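# Stow folded towel flat in bottom drawer, then close

## Task

Place the folded towel flat inside the bottom drawer, then push that drawer closed. The attempt fails if, at any moment when neither hand is holding the towel, its mean height falls by more than roughly a thumb's length in a single drop.

## Robot and tools

Robot: two arms, left_arm and right_arm, each ending in a five-finger hand. right_arm has a right hand; left_arm has its mirror-image left hand. Measured base positions in the scene frame: left_arm (-0.013, +0.326, +0.040) m, right_arm (+0.027, -0.352, +0.009) m, both turned almost not at all about z. A two-camera stand is fixed to the floor behind the arms. Loose objects may get brief random nudges.

Scene frame: origin at table-top height, halfway between the nominal bases. +x points out over the table, +z up, and left_arm sits on the +y side (arm names do not match image sides). Reported positions (metres) and orientations (quat_wxyz) use this frame and may be off by a few cm.

Hand point: a spot fixed to the palm, 0.05 m in front of it and 0.15 m from the wrist flange along the fingers. Its +z runs along straight fingers, +y out of the palm, +x across the palm away from the thumb on the right hand (toward the thumb on the left hand). Straight fingers extend 0.06-0.07 m past the point and lie 0.06 m behind it on -y. A wrist bracket on the little-finger side can strike things. Arms track commands loosely and often rest 1-3 cm (sometimes 5 cm) below the command with no contact; the elbow may sag under load. Each control step, commanded orientation is limited to within 40 degrees of the measured one.

A row is 28 numbers, each in [-1, 1], one list covering both arms, always full even if one arm idles: left dx, dy, dz, rx, ry, rz, then left thumb_turn, thumb_bend, index, middle, ring, little, force_limit, speed; then the same 14 for the right arm. dx..rz are offsets, not poses: they count from that arm's Hand target at the start of the action (or move), along that Hand target's own axes. 1.0 equals 0.6 m or 180 degrees; rx, ry, rz form one rotation vector. All zeros re-request the current Hand target; repeating an offset moves the arm further. The six finger numbers are absolute targets: -1 open/straight, +1 closed (thumb_turn +1 puts the thumb opposite the fingers). force_limit maps -1..+1 to about 0..10 N fingertip force (0..15 N for the two thumb motors); speed goes from near zero at -1 to full at +0.48 and above. There is no 'leave unchanged' value: to keep a hand as is, resend the eight hand numbers of its last executed row (or, if none yet, its hand_measured six plus hand_force_limit and hand_speed). Resending the same numbers keeps a grip. For a gentle grip close at speed -0.94 or less. With the thumb in front, the hand grips objects about 0.035-0.065 m thick, handles down to about 0.025 m.

Tools:
- execute_actions(actions, cameras): actions is a list of up to 15 rows per action, each row one 1/30 s step; a shorter list repeats its final row. Every row counts from the action's starting Hand target. Images return only for an empty list or when cameras requests them.
- move(target, speed, blend, blocking, cameras): target is one 28-number row or a list of up to 15 rows; every row's offsets count from the same starting Hand targets. Paths are straight, end together, last 0.5-10 s, and ignore obstacles. speed: m/s, 0.002 to 4.3, default 0.25 (turning up to twice that in rad/s), single value or one per target. blend: corner rounding in m, default 0 (stop at each). blocking=false returns after about 0.5 s while motion continues. Result adds a 'move:' line: done, off_target, moving, held, fault, plus limits (paced = pose clipped, held = steps withheld). Avoid routing a hand near its own base; go around it.
- wait(seconds 0-10, cameras): lets time pass holding last commands.
- stop(cameras): brakes a running move.
- zoom_image(camera, region): region [x0, y0, x1, y1] pixels from top-left, at most 504 wide and high, on the latest image of cam_high, cam_low, cam_left_wrist or cam_right_wrist.
- show_instructions(): shows reference pages.
- finished_scene(scene=1): ends the scene for good.

Cameras: cam_high 672x504, cam_low 672x504, cam_left_wrist 616x616, cam_right_wrist 616x616. cameras: list of names, ["all"], or [] for none.

Results: per arm end_effector_position, end_effector_quat_wxyz, Hand target (base for next offsets), joint positions, velocities ('within noise' if still), torques (include arm weight, noisy), motor temperatures. Per hand: hand_measured (positions on the target scale), hand_stopped_by (moving, target, force, stalled, fault), hand_load_n (positive when pushed open; a lost grip shows as load near 0), hand_force_limit, hand_speed, all in the six-motor order. A finger closing on nothing except the thumb also shows load.

Avoid: letting the towel fall ungripped more than a few cm; anything leaving the table; fast or hard contact with the drawer, table or other fixed items (a hard hit fails the scene); the two hands touching or one gripping the other; overloading fingers with pulls, twists or swinging; pressing against unreachable poses. A blocked arm keeps pushing, so command it back past its hand point to relieve it. Motors heat when holding loads or stretched; MOTOR HOT appears at 85 °C and at 100 °C that arm goes limp for 30-60 s.

Each tool is called after "Call:" by a JSON object that holds its "api" and its "payload", one argument or row to a line.

Reference images:

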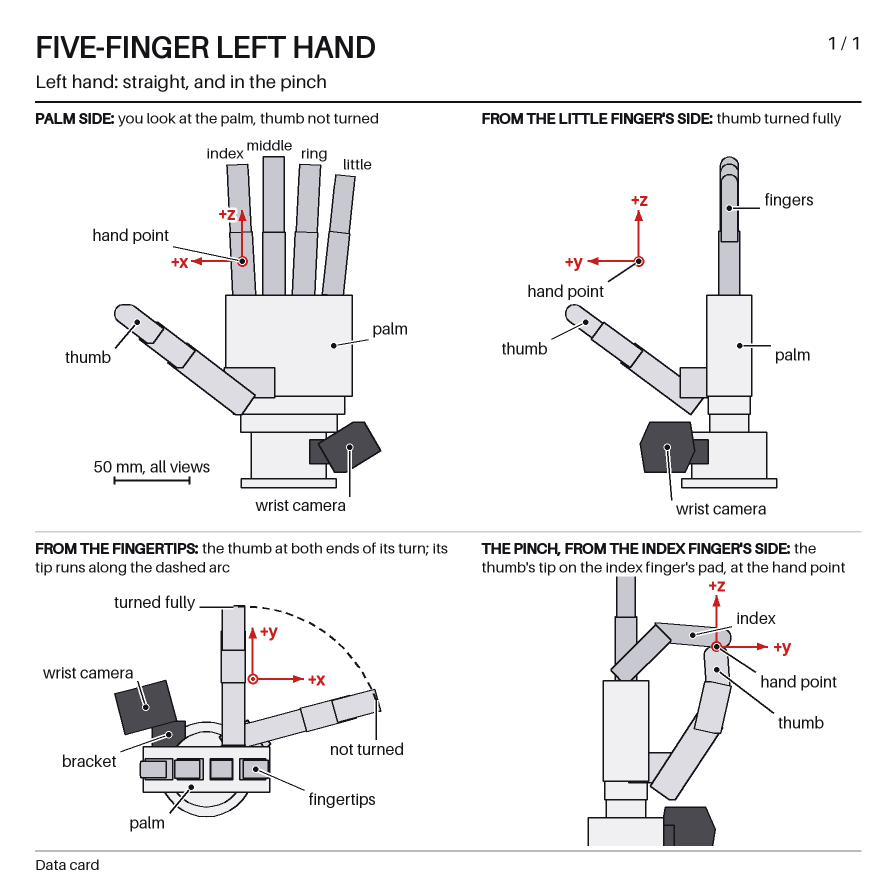

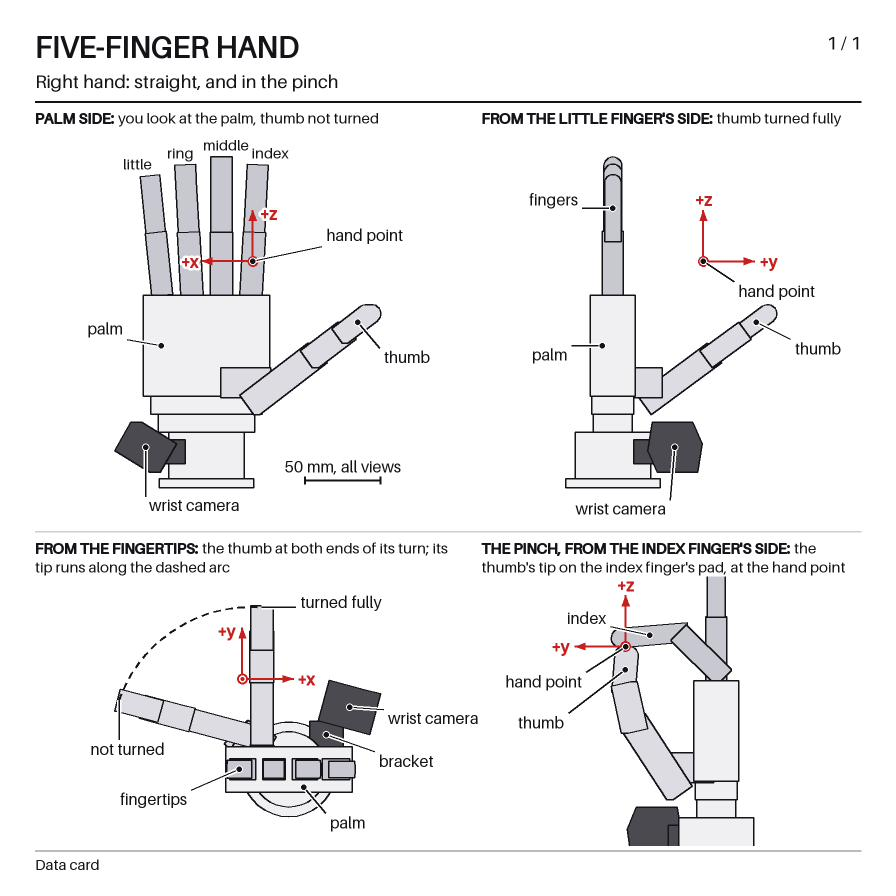

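## Session

Call:
{"api": "execute_actions", "payload": {
  "actions": []
}}

Scene clock: 0.00 s.
left_arm: end_effector_position=(+0.1083, +0.0245, +0.1599) hand_measured=(-1.000, -1.000, -1.000, -1.000, -1.000, -1.000) hand_load_n=(+0.0, +0.0, +0.0, +0.0, -0.5, +0.0) hand_stopped_by=(target, target, target, target, target, target) hand_force_limit=0.00 hand_speed=-0.80 end_effector_quat_wxyz=(-0.083, +0.892, -0.443, -0.020) | right_arm: end_effector_position=(+0.6143, -0.1268, +0.2629) hand_measured=(-1.000, -1.000, -1.000, -1.000, -1.000, -1.000) hand_load_n=(+0.0, +0.0, +0.0, +0.0, +0.0, +0.0) hand_stopped_by=(target, target, target, target, target, target) hand_force_limit=0.00 hand_speed=-0.80 end_effector_quat_wxyz=(-0.243, +0.633, -0.189, +0.711)
Joint positions: left_arm=[-1.11 1.216 0.915 -1.401 -0.111 -1.745] | right_arm=[0.588 1.553 0.899 0.803 0.529 -1.026]
Joint velocities: within noise
Joint torques (N m): no reading
Motor temperatures (°C): left_arm=[32 36 32 30 37 32] | right_arm=[35 36 37 37 31 33]
Heat: left arm: hottest wrist yaw 37 °C; right arm: hottest elbow 37 °C.
Hand target: left_arm +0.1130, +0.0155, +0.1704; -0.075, +0.893, -0.443, -0.009 | right_arm +0.6193, -0.1236, +0.2785; -0.251, +0.621, -0.192, +0.717

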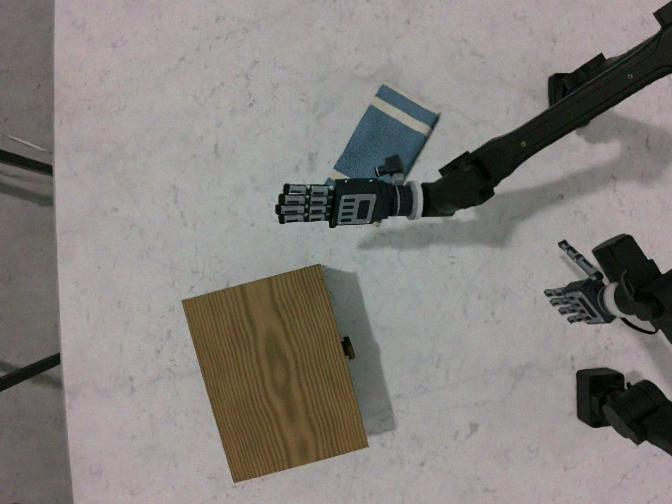

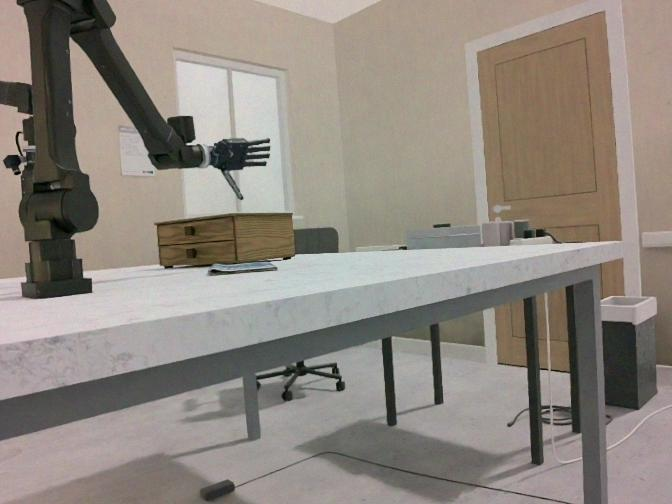

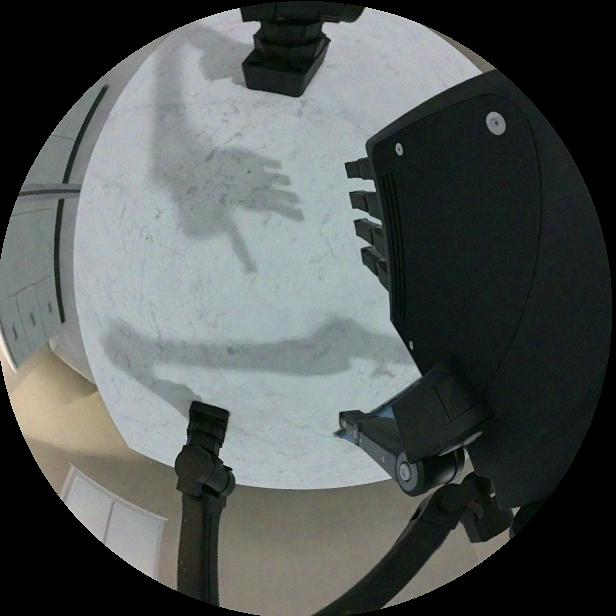

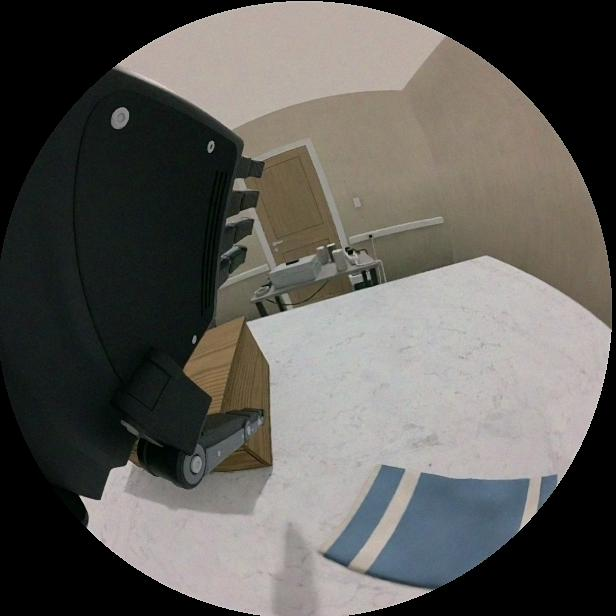

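Call:
{"api": "zoom_image", "payload": {
  "camera": "cam_high",
  "region": [160, 60, 460, 285]
}}

Call:
{"api": "zoom_image", "payload": {
  "camera": "cam_high",
  "region": [170, 250, 440, 500]
}}

Call:
{"api": "zoom_image", "payload": {
  "camera": "cam_low",
  "region": [120, 180, 340, 320]
}}

Call:
{"api": "zoom_image", "payload": {
  "camera": "cam_right_wrist",
  "region": [60, 280, 560, 616]
}}

Scaled by 1.680.

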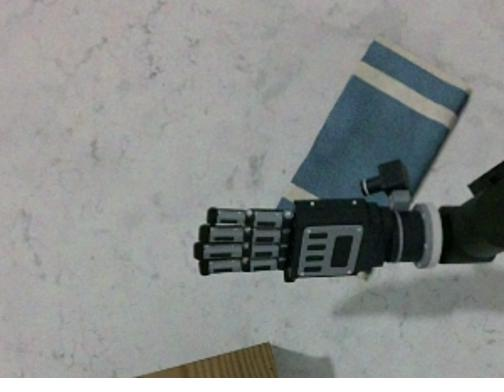

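Scaled by 1.867.

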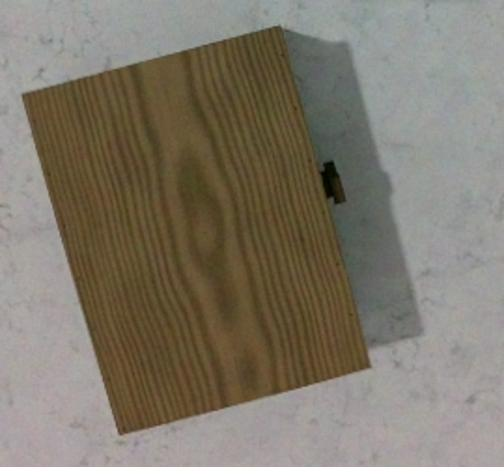

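Scaled by 2.291.

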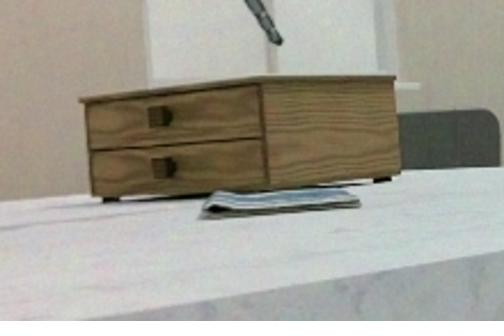

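Scaled by 1.008 from the camera's 616x616 image, which has a finer 880x880 frame.

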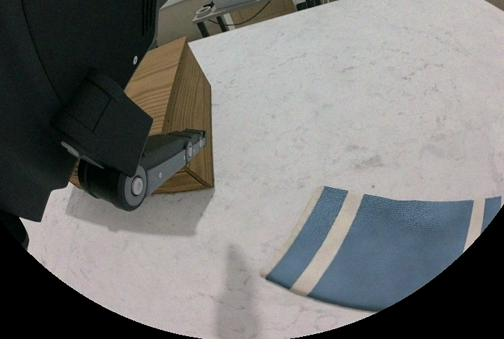

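Call:
{"api": "move", "payload": {
  "target": [-0.038,-0.427,-0.077,0.457,0.125,0.072,-1,-1,-1,-1,-1,-1,0,-0.8,0.410,0.355,-0.541,0,0,0,-1,-1,-1,-1,-1,-1,0,-0.8],
  "speed": 0.3,
  "cameras": ["all"]
}}

Scene clock: 17.13 s.
left_arm: end_effector_position=(+0.2969, +0.1783, +0.2474) hand_measured=(-1.000, -1.000, -1.000, -1.000, -1.000, -1.000) hand_load_n=(-0.5, +0.0, +0.0, +0.0, -0.5, +0.0) hand_stopped_by=(target, target, target, target, target, target) hand_force_limit=0.00 hand_speed=-0.80 end_effector_quat_wxyz=(+0.554, -0.559, +0.438, -0.434) | right_arm: end_effector_position=(+0.2995, -0.4503, +0.2958) hand_measured=(-1.000, -1.000, -1.000, -1.000, -1.000, -1.000) hand_load_n=(+0.0, +0.0, +0.0, +0.0, +0.0, +0.0) hand_stopped_by=(target, target, target, target, target, target) hand_force_limit=0.00 hand_speed=-0.80 end_effector_quat_wxyz=(-0.252, +0.624, -0.189, +0.715)
Joint positions: left_arm=[-0.982 0.704 0.283 0.395 -1.202 -0.024] | right_arm=[-0.805 0.122 0.272 0.077 -0.851 -0.766]
Joint torques (N m): left_arm=[1.32 0.5 10.07 1.74 0.16 0.11] | right_arm=[-0.97 4.42 8.8 1.92 -0.02 0.13]
Heat: left arm: hottest wrist yaw 37 °C; right arm: hottest elbow 39 °C.
Hand target: left_arm +0.2999, +0.1797, +0.2504; +0.557, -0.559, +0.434, -0.434 | right_arm +0.2995, -0.4532, +0.2986; -0.251, +0.621, -0.192, +0.717
Off the commanded pose: left_arm 0.004 m, 1 deg | right_arm 0.004 m, 1 deg.
move: done

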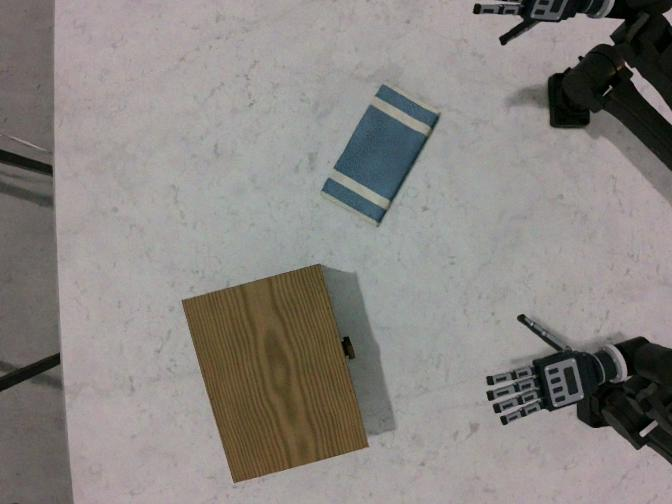

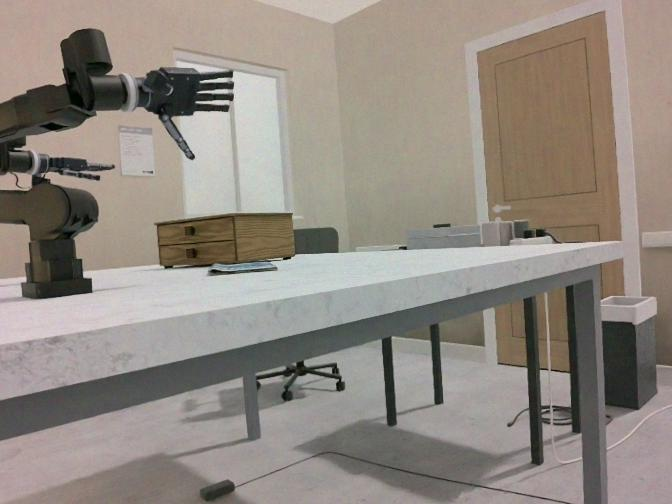

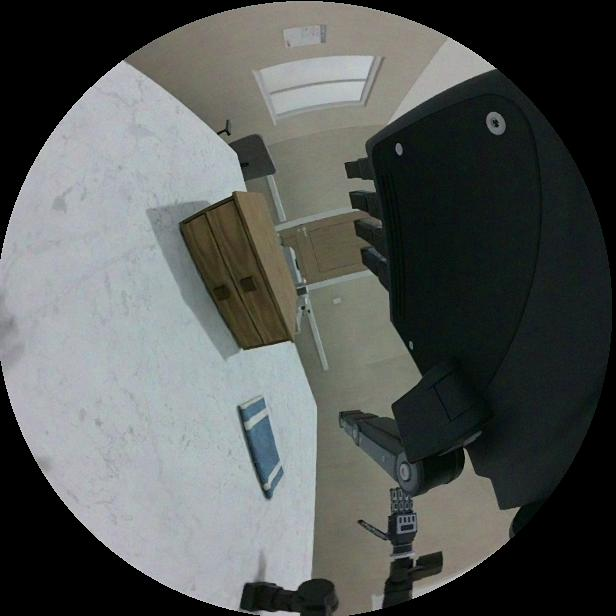

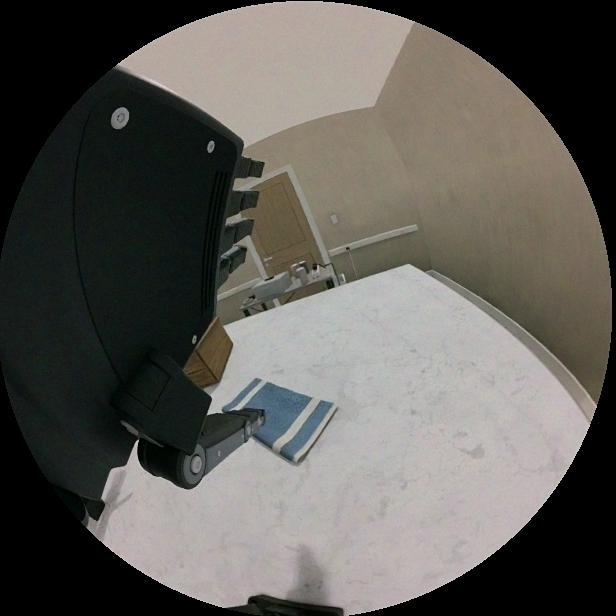

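Call:
{"api": "zoom_image", "payload": {
  "camera": "cam_left_wrist",
  "region": [150, 170, 330, 370]
}}

Call:
{"api": "zoom_image", "payload": {
  "camera": "cam_low",
  "region": [150, 205, 300, 280]
}}

Call:
{"api": "zoom_image", "payload": {
  "camera": "cam_high",
  "region": [300, 60, 460, 240]
}}

Call:
{"api": "zoom_image", "payload": {
  "camera": "cam_high",
  "region": [300, 300, 400, 400]
}}

Scaled by 2.520 from the camera's 616x616 image, which has a finer 880x880 frame.

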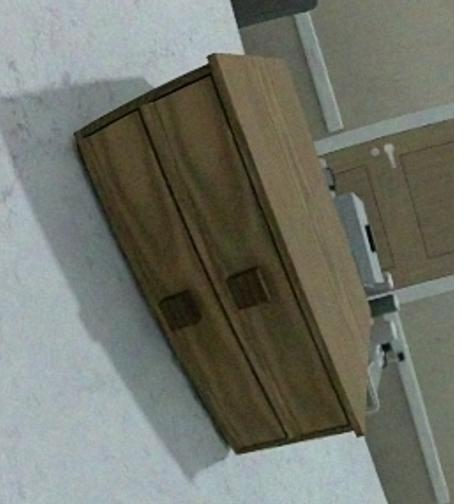

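Scaled by 3.360.

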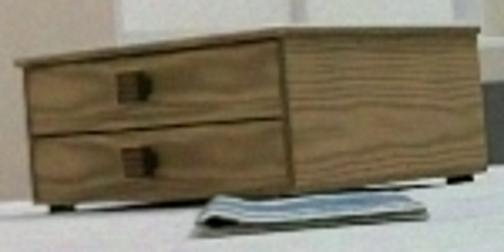

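Scaled by 2.800.

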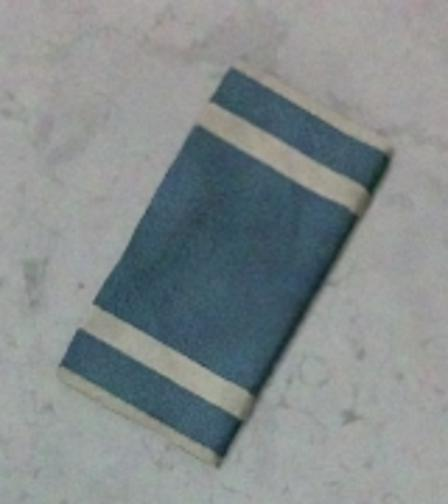

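Scaled by 5.040.

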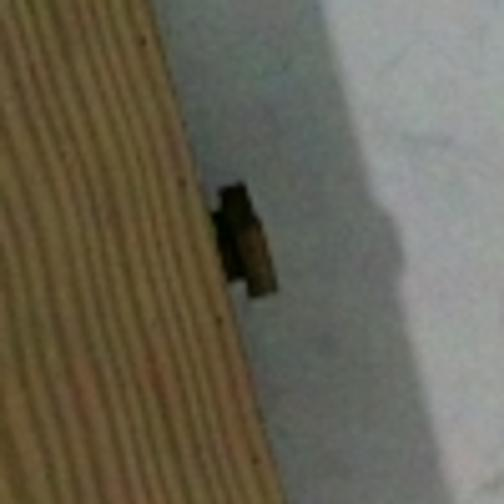

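Call:
{"api": "move", "payload": {
  "target": [0.025,0.25,0.097,0,0,0.5,1,-1,-1,-1,-1,-1,0,0,0,0,0,0,0,0,-1,-1,-1,-1,-1,-1,0,-0.8],
  "speed": 0.3,
  "cameras": ["cam_high","cam_low","cam_left_wrist"]
}}

Scene clock: 24.53 s.
left_arm: end_effector_position=(+0.3521, +0.1827, +0.0971) hand_measured=(+1.000, -1.000, -1.000, -1.000, -1.000, -1.000) hand_load_n=(+0.5, +0.0, +0.0, +0.0, +0.0, +0.0) hand_stopped_by=(target, target, target, target, target, target) hand_force_limit=0.00 hand_speed=0.00 end_effector_quat_wxyz=(+0.696, -0.081, +0.708, +0.089) | right_arm: end_effector_position=(+0.2995, -0.4503, +0.2958) hand_measured=(-1.000, -1.000, -1.000, -1.000, -1.000, -1.000) hand_load_n=(+0.0, +0.0, +0.0, +0.0, +0.0, +0.0) hand_stopped_by=(target, target, target, target, target, target) hand_force_limit=0.00 hand_speed=-0.80 end_effector_quat_wxyz=(-0.252, +0.624, -0.189, +0.715)
Joint positions: left_arm=[-0.935 1.866 0.407 1.419 -1.155 1.548] | right_arm=[-0.805 0.122 0.272 0.077 -0.851 -0.766]
Joint torques (N m): left_arm=[1.32 -7.3 4.36 1.73 0.15 0.14] | right_arm=[-0.79 3.96 8.72 2.03 0.03 0.15]
Heat: left arm: hottest wrist yaw 37 °C; right arm: hottest elbow 39 °C.
Hand target: left_arm +0.3597, +0.1794, +0.1002; +0.701, -0.088, +0.702, +0.087 | right_arm +0.2995, -0.4532, +0.2986; -0.251, +0.621, -0.192, +0.717
Off the commanded pose: left_arm 0.009 m, 1 deg | right_arm 0.004 m, 1 deg.
move: done
Images, in order (width x height): cam_high 672x504, cam_low 672x504, cam_left_wrist 616x616.

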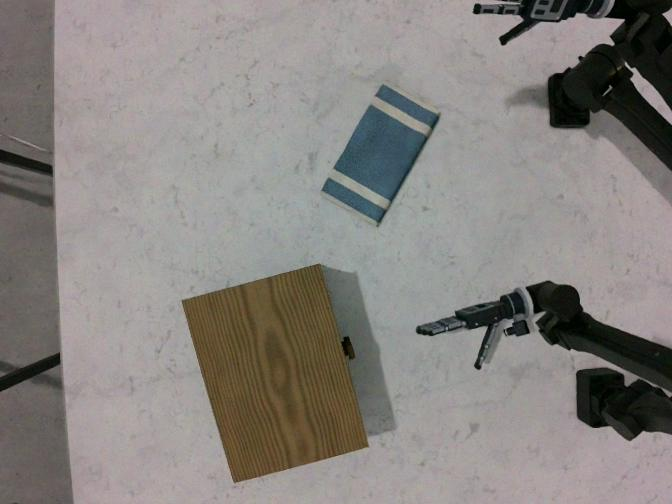

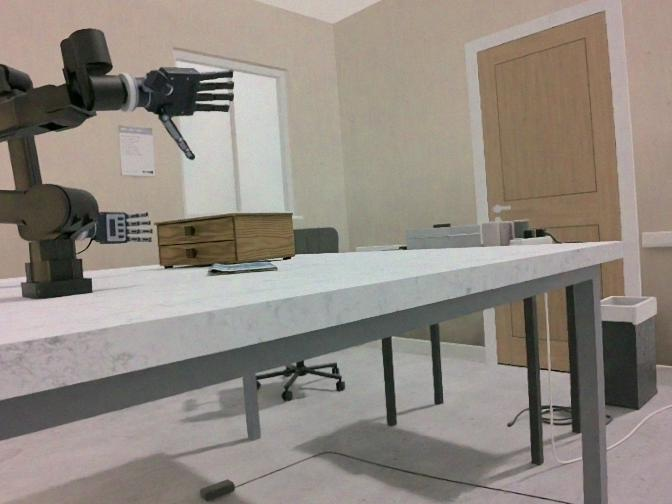

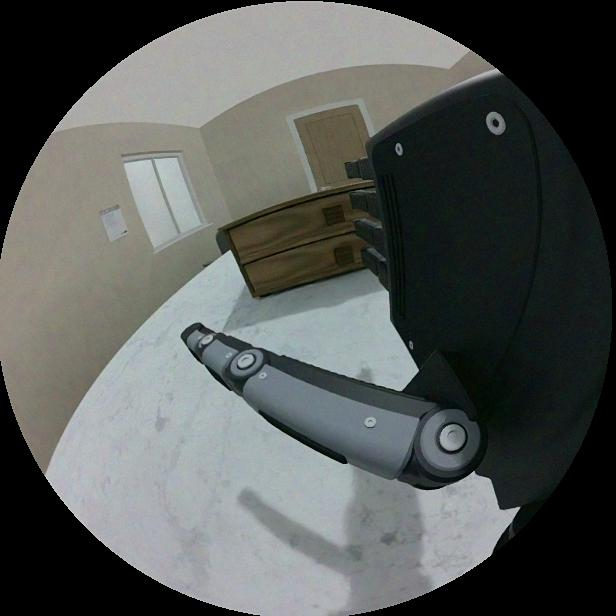

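Call:
{"api": "zoom_image", "payload": {
  "camera": "cam_left_wrist",
  "region": [210, 160, 410, 320]
}}

Call:
{"api": "zoom_image", "payload": {
  "camera": "cam_high",
  "region": [310, 250, 460, 400]
}}

Scaled by 2.520 from the camera's 616x616 image, which has a finer 880x880 frame.

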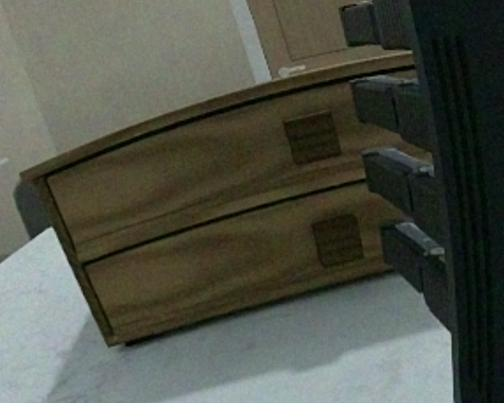

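Scaled by 3.360.

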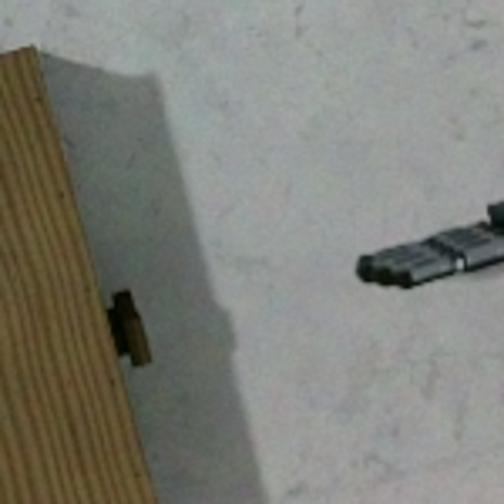

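Call:
{"api": "move", "payload": {
  "target": [0.075,-0.131,0.226,0,0,0,1,-1,0,1,1,1,0,0,-0.3305,-0.043,0.473,-0.582,-0.107,0.3457,-1,-1,-1,-1,-1,-1,0,-0.8],
  "speed": 0.25,
  "cameras": ["all"]
}}

Scene clock: 40.63 s.
left_arm: end_effector_position=(+0.5006, +0.1356, +0.0537) hand_measured=(+1.000, -1.000, +0.000, +1.000, +1.000, +1.000) hand_load_n=(+0.5, +0.0, +0.0, +0.0, +0.0, +0.0) hand_stopped_by=(target, target, target, target, target, target) hand_force_limit=0.00 hand_speed=0.00 end_effector_quat_wxyz=(+0.700, -0.087, +0.704, +0.081) | right_arm: end_effector_position=(+0.5828, -0.2991, +0.1866) hand_measured=(-1.000, -1.000, -1.000, -1.000, -1.000, -1.000) hand_load_n=(+0.0, +0.0, +0.0, +0.0, +0.0, +0.0) hand_stopped_by=(target, target, target, target, target, target) hand_force_limit=0.00 hand_speed=-0.80 end_effector_quat_wxyz=(-0.016, -0.505, +0.863, +0.008)
Joint positions: left_arm=[-0.735 2.124 0.808 1.304 -0.953 1.553] | right_arm=[0.011 1.938 1.899 -1.566 0.002 0.509]
Joint torques (N m): left_arm=[1.55 -11.58 6.05 0.85 0.18 0.16] | right_arm=[-0.5 -13.92 11.26 -0.01 -0.08 0.18]
Heat: left arm: hottest shoulder 36 °C; right arm: hottest elbow 40 °C.
Hand target: left_arm +0.5104, +0.1364, +0.0551; +0.701, -0.088, +0.702, +0.087 | right_arm +0.5968, -0.3035, +0.2001; -0.001, -0.496, +0.869, +0.000
Off the commanded pose: left_arm 0.010 m, 1 deg | right_arm 0.020 m, 2 deg.
move: off_target (right_arm)

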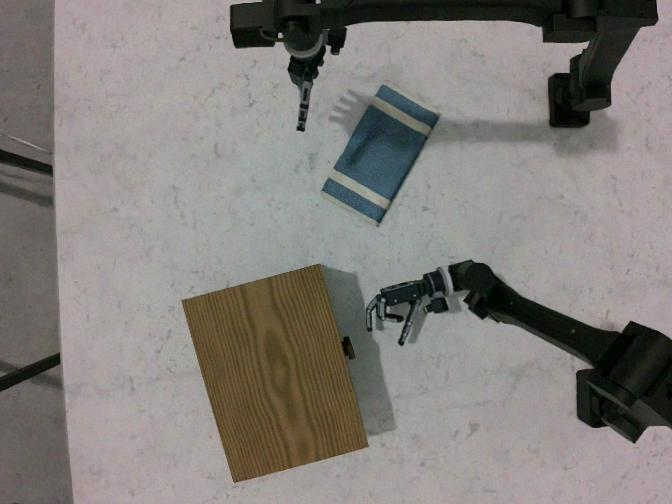

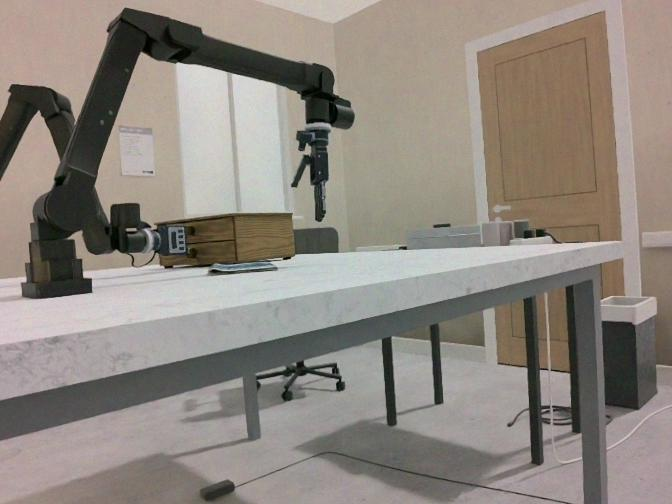

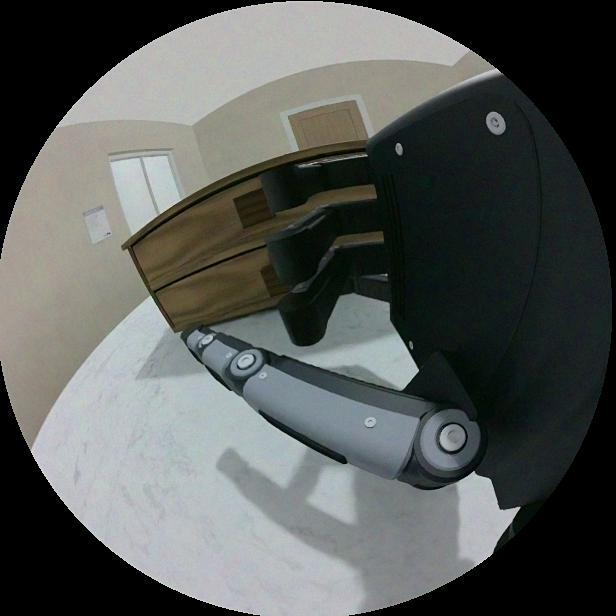

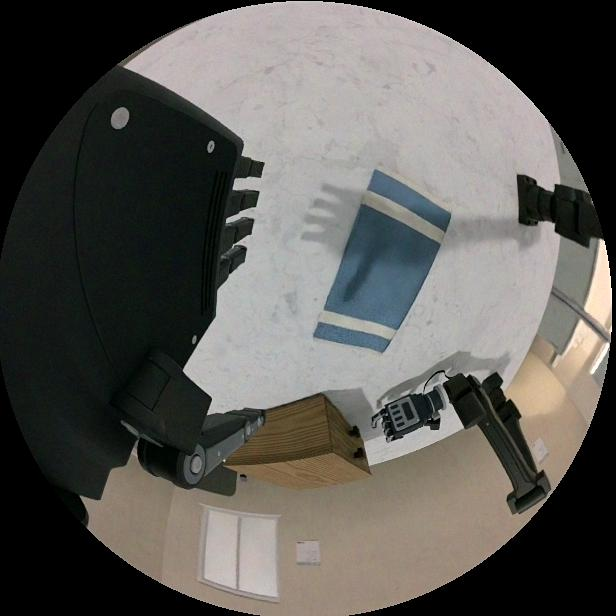

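Call:
{"api": "zoom_image", "payload": {
  "camera": "cam_right_wrist",
  "region": [310, 380, 470, 500]
}}

Call:
{"api": "zoom_image", "payload": {
  "camera": "cam_left_wrist",
  "region": [150, 130, 400, 370]
}}

Call:
{"api": "zoom_image", "payload": {
  "camera": "cam_high",
  "region": [310, 250, 460, 400]
}}

Call:
{"api": "zoom_image", "payload": {
  "camera": "cam_right_wrist",
  "region": [280, 150, 480, 380]
}}

Scaled by 3.150 from the camera's 616x616 image, which has a finer 880x880 frame.

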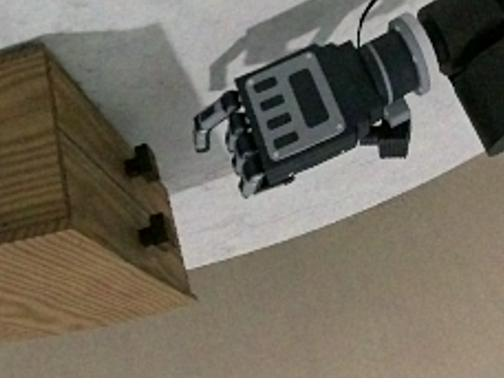

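Scaled by 2.016 from the camera's 616x616 image, which has a finer 880x880 frame.

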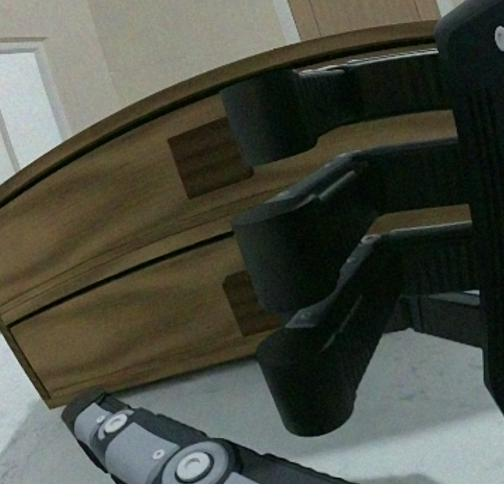

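Scaled by 3.360.

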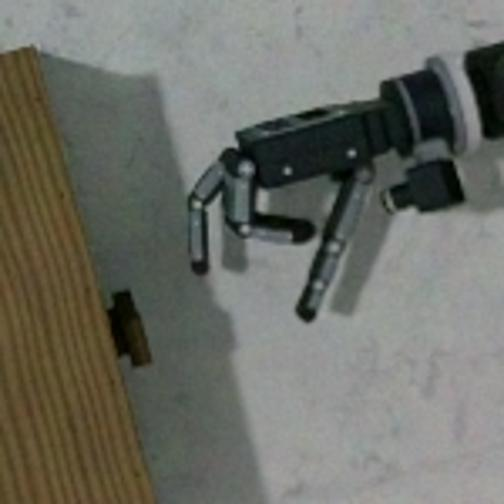

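Scaled by 2.191 from the camera's 616x616 image, which has a finer 880x880 frame.

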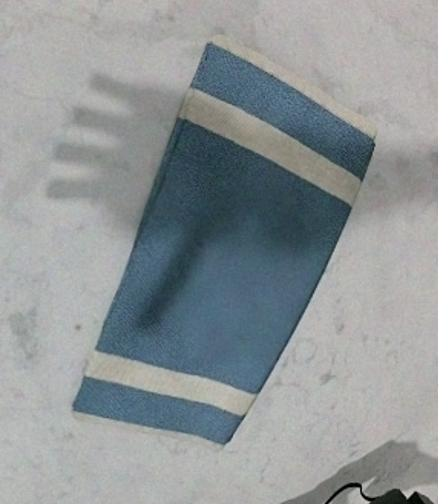

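Call:
{"api": "zoom_image", "payload": {
  "camera": "cam_low",
  "region": [120, 200, 240, 280]
}}

Call:
{"api": "zoom_image", "payload": {
  "camera": "cam_right_wrist",
  "region": [340, 390, 420, 470]
}}

Scaled by 4.200.

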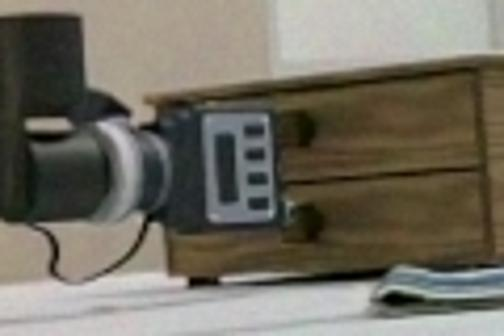

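Scaled by 6.300 from the camera's 616x616 image, which has a finer 880x880 frame.

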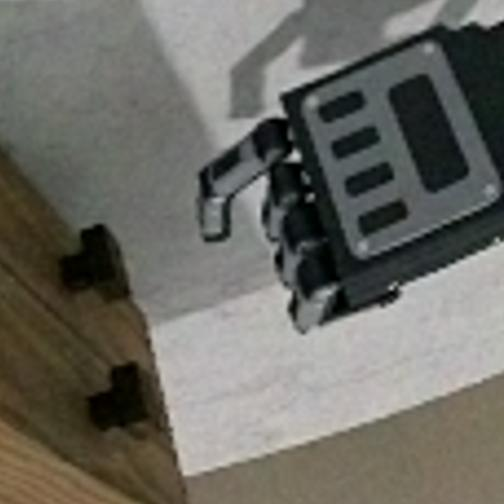

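Call:
{"api": "move", "payload": {
  "target": [
    [0.01,-0.0233,0,0,0,0,1,-1,0,1,1,1,0,0,0,0,0,0,0,0,-1,-1,-1,-1,-1,-1,0,-0.8],
    [0.01,-0.0233,0.083,0,0,0,1,-1,0,1,1,1,0,0,0,0,0,0,0,0,-1,-1,-1,-1,-1,-1,0,-0.8]
  ],
  "speed": 0.12,
  "blend": [0.01,0],
  "cameras": ["cam_high","cam_right_wrist","cam_left_wrist","cam_low"]
}}

Call:
{"api": "zoom_image", "payload": {
  "camera": "cam_high",
  "region": [310, 280, 430, 400]
}}

Call:
{"api": "zoom_image", "payload": {
  "camera": "cam_right_wrist",
  "region": [340, 390, 420, 470]
}}

Call:
{"api": "zoom_image", "payload": {
  "camera": "cam_left_wrist",
  "region": [150, 130, 400, 370]
}}

Call:
{"api": "zoom_image", "payload": {
  "camera": "cam_low",
  "region": [140, 200, 240, 280]
}}

Scene clock: 46.17 s.
left_arm: end_effector_position=(+0.5522, +0.1381, +0.0459) hand_measured=(+1.000, -1.000, +0.000, +1.000, +1.000, +1.000) hand_load_n=(+0.0, +0.0, +0.0, +0.0, +0.0, -0.5) hand_stopped_by=(target, target, target, target, target, target) hand_force_limit=0.00 hand_speed=0.00 end_effector_quat_wxyz=(+0.698, -0.088, +0.705, +0.085) | right_arm: end_effector_position=(+0.5827, -0.2991, +0.1866) hand_measured=(-1.000, -1.000, -1.000, -1.000, -1.000, -1.000) hand_load_n=(+0.0, +0.0, +0.0, +0.0, +0.0, -0.5) hand_stopped_by=(target, target, target, target, target, target) hand_force_limit=0.00 hand_speed=-0.80 end_effector_quat_wxyz=(-0.016, -0.504, +0.863, +0.008)
Joint positions: left_arm=[-0.663 2.179 0.931 1.232 -0.888 1.555] | right_arm=[0.011 1.938 1.899 -1.567 0.002 0.51]
Joint torques (N m): left_arm=[0.97 -12.75 6.99 0.88 0.17 0.15] | right_arm=[-0.03 -15.44 10.93 -0.13 -0.14 0.12]
Heat: left arm: hottest shoulder 36 °C; right arm: hottest elbow 41 °C.
Hand target: left_arm +0.5621, +0.1353, +0.0489; +0.701, -0.088, +0.702, +0.087 | right_arm +0.5969, -0.3035, +0.2001; +0.000, -0.496, +0.869, +0.000
Off the commanded pose: left_arm 0.011 m, 1 deg | right_arm 0.020 m, 2 deg.
move: off_target (left_arm, right_arm); blend cut to 0.0077 m at target 1

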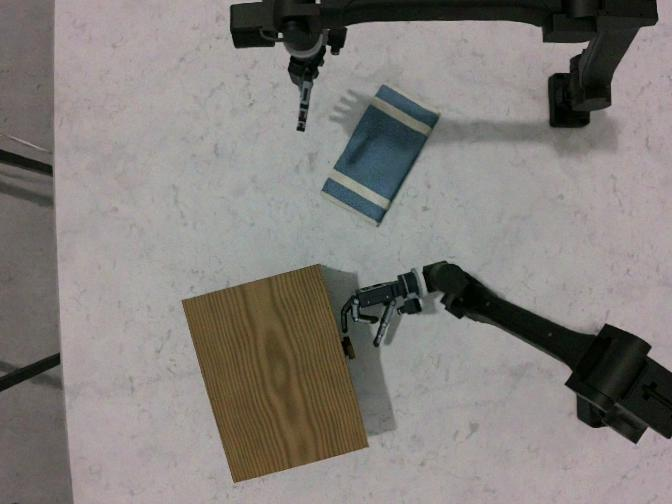

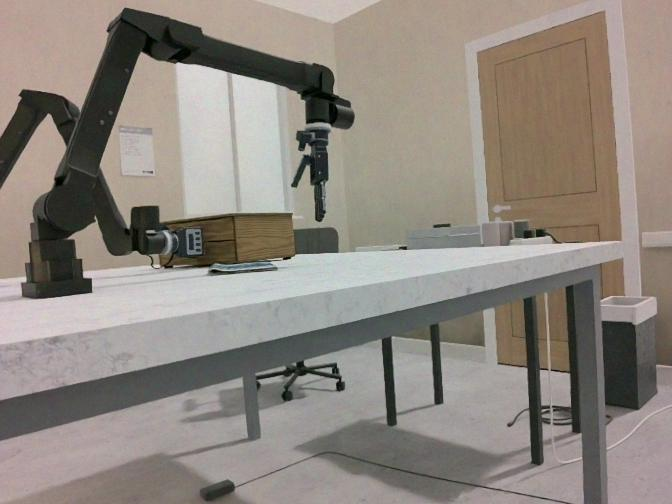

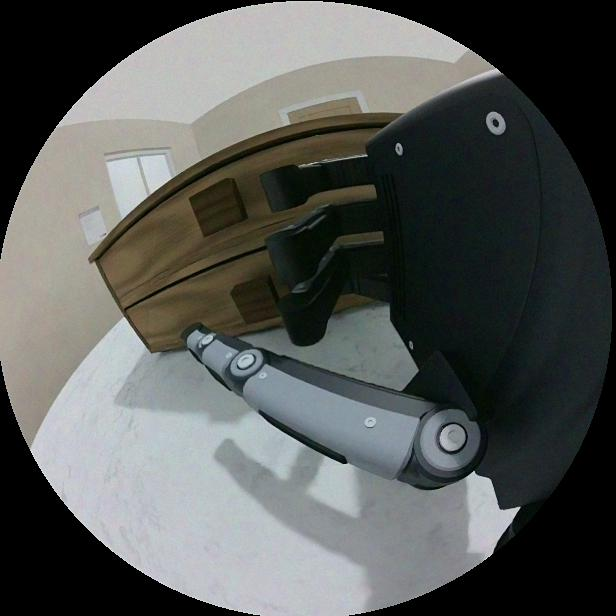

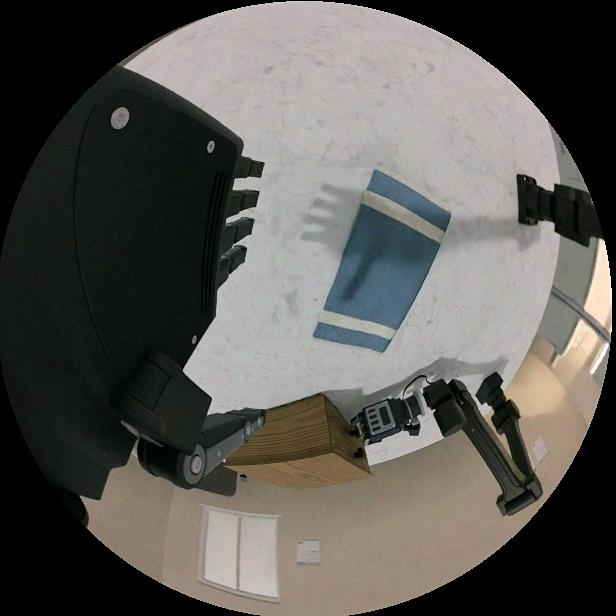

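Scaled by 4.200.

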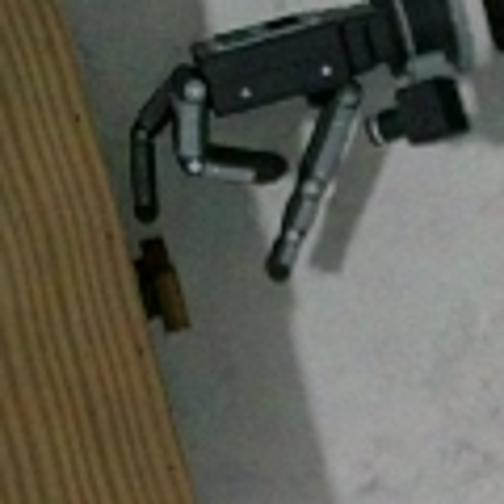

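Scaled by 6.300 from the camera's 616x616 image, which has a finer 880x880 frame.

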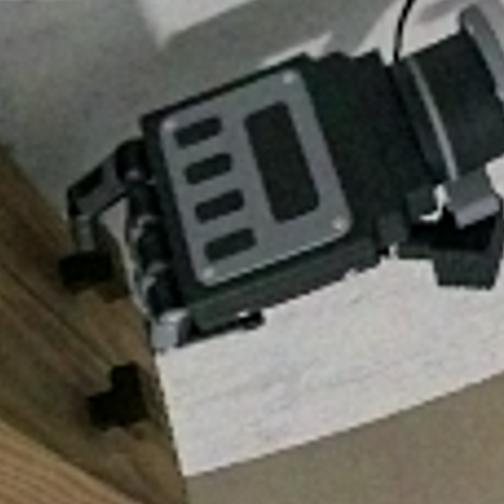

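Scaled by 2.016 from the camera's 616x616 image, which has a finer 880x880 frame.

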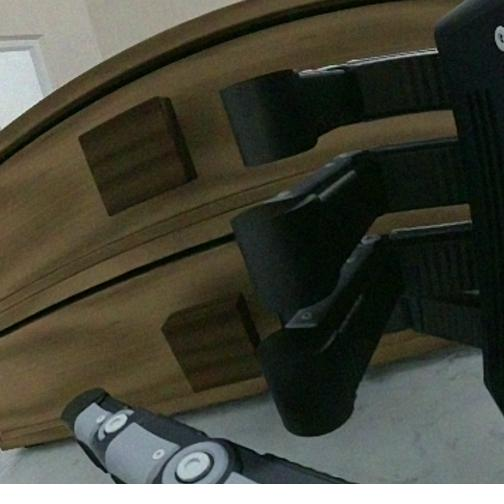

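Scaled by 5.040.

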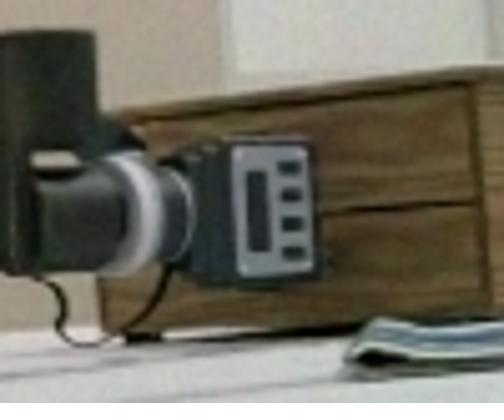

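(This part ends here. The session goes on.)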